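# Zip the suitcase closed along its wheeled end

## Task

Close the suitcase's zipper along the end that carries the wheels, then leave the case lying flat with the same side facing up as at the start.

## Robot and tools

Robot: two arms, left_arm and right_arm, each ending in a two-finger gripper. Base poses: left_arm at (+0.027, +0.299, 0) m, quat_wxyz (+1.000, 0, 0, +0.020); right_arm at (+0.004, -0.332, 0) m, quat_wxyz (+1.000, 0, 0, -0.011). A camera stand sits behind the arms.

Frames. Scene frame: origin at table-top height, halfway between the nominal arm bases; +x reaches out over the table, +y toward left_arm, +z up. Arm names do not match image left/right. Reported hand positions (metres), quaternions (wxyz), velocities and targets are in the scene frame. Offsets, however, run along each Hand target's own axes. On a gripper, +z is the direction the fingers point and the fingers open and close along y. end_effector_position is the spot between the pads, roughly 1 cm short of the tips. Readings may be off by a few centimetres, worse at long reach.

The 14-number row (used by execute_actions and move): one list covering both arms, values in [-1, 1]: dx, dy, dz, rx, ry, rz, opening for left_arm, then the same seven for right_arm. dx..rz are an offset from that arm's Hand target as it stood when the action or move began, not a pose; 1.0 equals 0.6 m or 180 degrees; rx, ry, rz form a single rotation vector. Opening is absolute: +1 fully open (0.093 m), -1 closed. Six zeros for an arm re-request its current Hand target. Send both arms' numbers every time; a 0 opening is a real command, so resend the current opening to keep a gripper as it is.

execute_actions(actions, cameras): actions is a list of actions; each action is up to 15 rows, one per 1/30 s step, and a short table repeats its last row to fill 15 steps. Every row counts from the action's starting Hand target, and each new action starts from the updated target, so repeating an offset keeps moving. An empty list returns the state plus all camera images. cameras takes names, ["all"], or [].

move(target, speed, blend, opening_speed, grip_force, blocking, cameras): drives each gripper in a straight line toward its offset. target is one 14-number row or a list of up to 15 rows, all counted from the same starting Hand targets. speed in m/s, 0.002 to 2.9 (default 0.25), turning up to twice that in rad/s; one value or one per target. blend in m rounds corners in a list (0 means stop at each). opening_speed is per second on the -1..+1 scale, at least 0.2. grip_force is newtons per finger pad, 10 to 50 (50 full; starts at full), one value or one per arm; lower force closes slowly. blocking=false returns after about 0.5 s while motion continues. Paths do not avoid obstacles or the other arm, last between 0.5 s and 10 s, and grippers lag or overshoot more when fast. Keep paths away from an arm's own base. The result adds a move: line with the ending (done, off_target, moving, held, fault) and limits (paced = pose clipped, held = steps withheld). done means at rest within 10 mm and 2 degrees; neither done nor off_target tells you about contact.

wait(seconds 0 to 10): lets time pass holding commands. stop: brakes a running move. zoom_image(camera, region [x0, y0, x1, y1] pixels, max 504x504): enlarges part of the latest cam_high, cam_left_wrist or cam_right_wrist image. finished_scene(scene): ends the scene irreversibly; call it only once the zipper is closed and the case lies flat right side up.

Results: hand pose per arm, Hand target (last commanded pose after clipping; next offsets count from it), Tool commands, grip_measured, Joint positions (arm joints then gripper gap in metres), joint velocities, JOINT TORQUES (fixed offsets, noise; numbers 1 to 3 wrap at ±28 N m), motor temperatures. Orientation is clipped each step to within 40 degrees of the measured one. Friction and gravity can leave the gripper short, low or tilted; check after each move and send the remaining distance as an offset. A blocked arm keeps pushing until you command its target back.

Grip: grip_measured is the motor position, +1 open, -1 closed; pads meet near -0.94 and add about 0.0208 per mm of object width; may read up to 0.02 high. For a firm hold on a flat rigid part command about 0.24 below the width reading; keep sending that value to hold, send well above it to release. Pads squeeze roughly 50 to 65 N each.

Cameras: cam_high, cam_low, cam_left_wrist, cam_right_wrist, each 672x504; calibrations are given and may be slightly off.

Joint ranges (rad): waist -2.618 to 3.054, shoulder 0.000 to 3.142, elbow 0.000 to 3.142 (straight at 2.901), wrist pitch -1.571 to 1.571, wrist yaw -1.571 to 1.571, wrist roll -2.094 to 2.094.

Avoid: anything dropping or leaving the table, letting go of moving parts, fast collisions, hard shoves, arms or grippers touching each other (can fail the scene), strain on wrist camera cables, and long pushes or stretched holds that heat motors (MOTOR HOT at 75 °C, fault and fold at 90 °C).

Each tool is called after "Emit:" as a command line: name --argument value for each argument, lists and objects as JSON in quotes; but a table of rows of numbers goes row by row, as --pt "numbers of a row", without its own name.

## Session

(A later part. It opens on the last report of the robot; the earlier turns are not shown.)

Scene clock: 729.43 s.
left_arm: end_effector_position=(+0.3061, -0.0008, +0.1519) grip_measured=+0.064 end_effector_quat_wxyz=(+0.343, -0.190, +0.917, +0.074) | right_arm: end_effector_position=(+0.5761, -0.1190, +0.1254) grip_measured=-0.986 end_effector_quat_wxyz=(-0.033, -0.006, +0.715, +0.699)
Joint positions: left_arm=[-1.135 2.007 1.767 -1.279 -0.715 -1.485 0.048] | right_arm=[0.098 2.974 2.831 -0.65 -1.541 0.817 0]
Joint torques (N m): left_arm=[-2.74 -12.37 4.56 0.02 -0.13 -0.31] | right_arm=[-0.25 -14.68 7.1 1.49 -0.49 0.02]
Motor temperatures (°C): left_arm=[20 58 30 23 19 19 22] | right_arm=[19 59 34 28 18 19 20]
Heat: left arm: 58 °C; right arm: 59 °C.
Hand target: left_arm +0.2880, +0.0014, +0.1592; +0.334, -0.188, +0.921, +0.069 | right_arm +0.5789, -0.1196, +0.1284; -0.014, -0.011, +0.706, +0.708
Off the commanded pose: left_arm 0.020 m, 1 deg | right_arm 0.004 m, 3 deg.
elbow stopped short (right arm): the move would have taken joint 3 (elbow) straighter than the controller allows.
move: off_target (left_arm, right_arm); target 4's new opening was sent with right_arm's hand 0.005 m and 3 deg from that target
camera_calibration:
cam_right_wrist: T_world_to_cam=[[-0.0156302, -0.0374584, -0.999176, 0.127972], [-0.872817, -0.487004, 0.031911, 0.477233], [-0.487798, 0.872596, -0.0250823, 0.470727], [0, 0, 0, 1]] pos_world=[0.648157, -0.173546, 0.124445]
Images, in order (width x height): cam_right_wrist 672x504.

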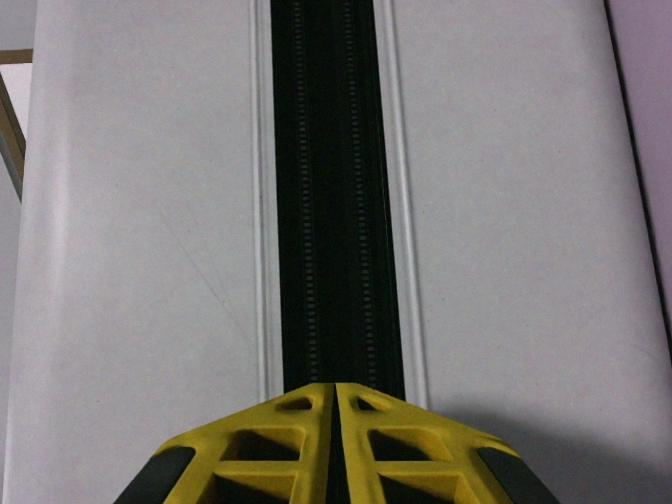

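Release and retreat both.

Emit:
move --pt "0 0 0 0 0 0 0.6 0 0 0 0 0 0 -0.5" --pt "0 0 -0.17 0 0 0 0.6 0 0.02 -0.25 0 0 0 -0.5" --speed 0.15 --cameras '[]'

Scene clock: 735.57 s.
left_arm: end_effector_position=(+0.2317, -0.0358, +0.2240) grip_measured=+0.598 end_effector_quat_wxyz=(+0.343, -0.161, +0.925, -0.002) | right_arm: end_effector_position=(+0.5879, -0.2711, +0.0926) grip_measured=-0.502 end_effector_quat_wxyz=(+0.032, +0.103, +0.703, +0.703)
Joint positions: left_arm=[-1.342 1.943 1.971 -1.512 -0.697 -1.614 0.074] | right_arm=[-0.166 2.974 2.753 -0.941 -1.561 0.508 0.021]
Joint torques (N m): left_arm=[-0.87 -10.02 7.65 -0.16 -0.42 -0.21] | right_arm=[0.2 -21.76 6.65 0.74 -0.74 -0.16]
Motor temperatures (°C): left_arm=[20 58 30 22 19 19 22] | right_arm=[19 62 34 29 18 19 20]
Heat: left arm: 58 °C; right arm: 62 °C.
Hand target: left_arm +0.2280, -0.0244, +0.2376; +0.334, -0.188, +0.921, +0.069 | right_arm +0.5842, -0.2697, +0.1401; -0.013, -0.011, +0.706, +0.708
Off the commanded pose: left_arm 0.018 m, 9 deg | right_arm 0.048 m, 14 deg.
joint sent to its limit (left arm) — joint 4 (wrist pitch), lower limit. The joint targets are off in orientation, not in position.
joint sent to its limit (right arm) — joint 5 (wrist yaw), lower limit. The joint targets are off in orientation, not in position.
move: off_target (left_arm, right_arm)
No camera images: "cameras" was empty.

Emit:
finished_scene --scene 2

The scene is finished: the task was done.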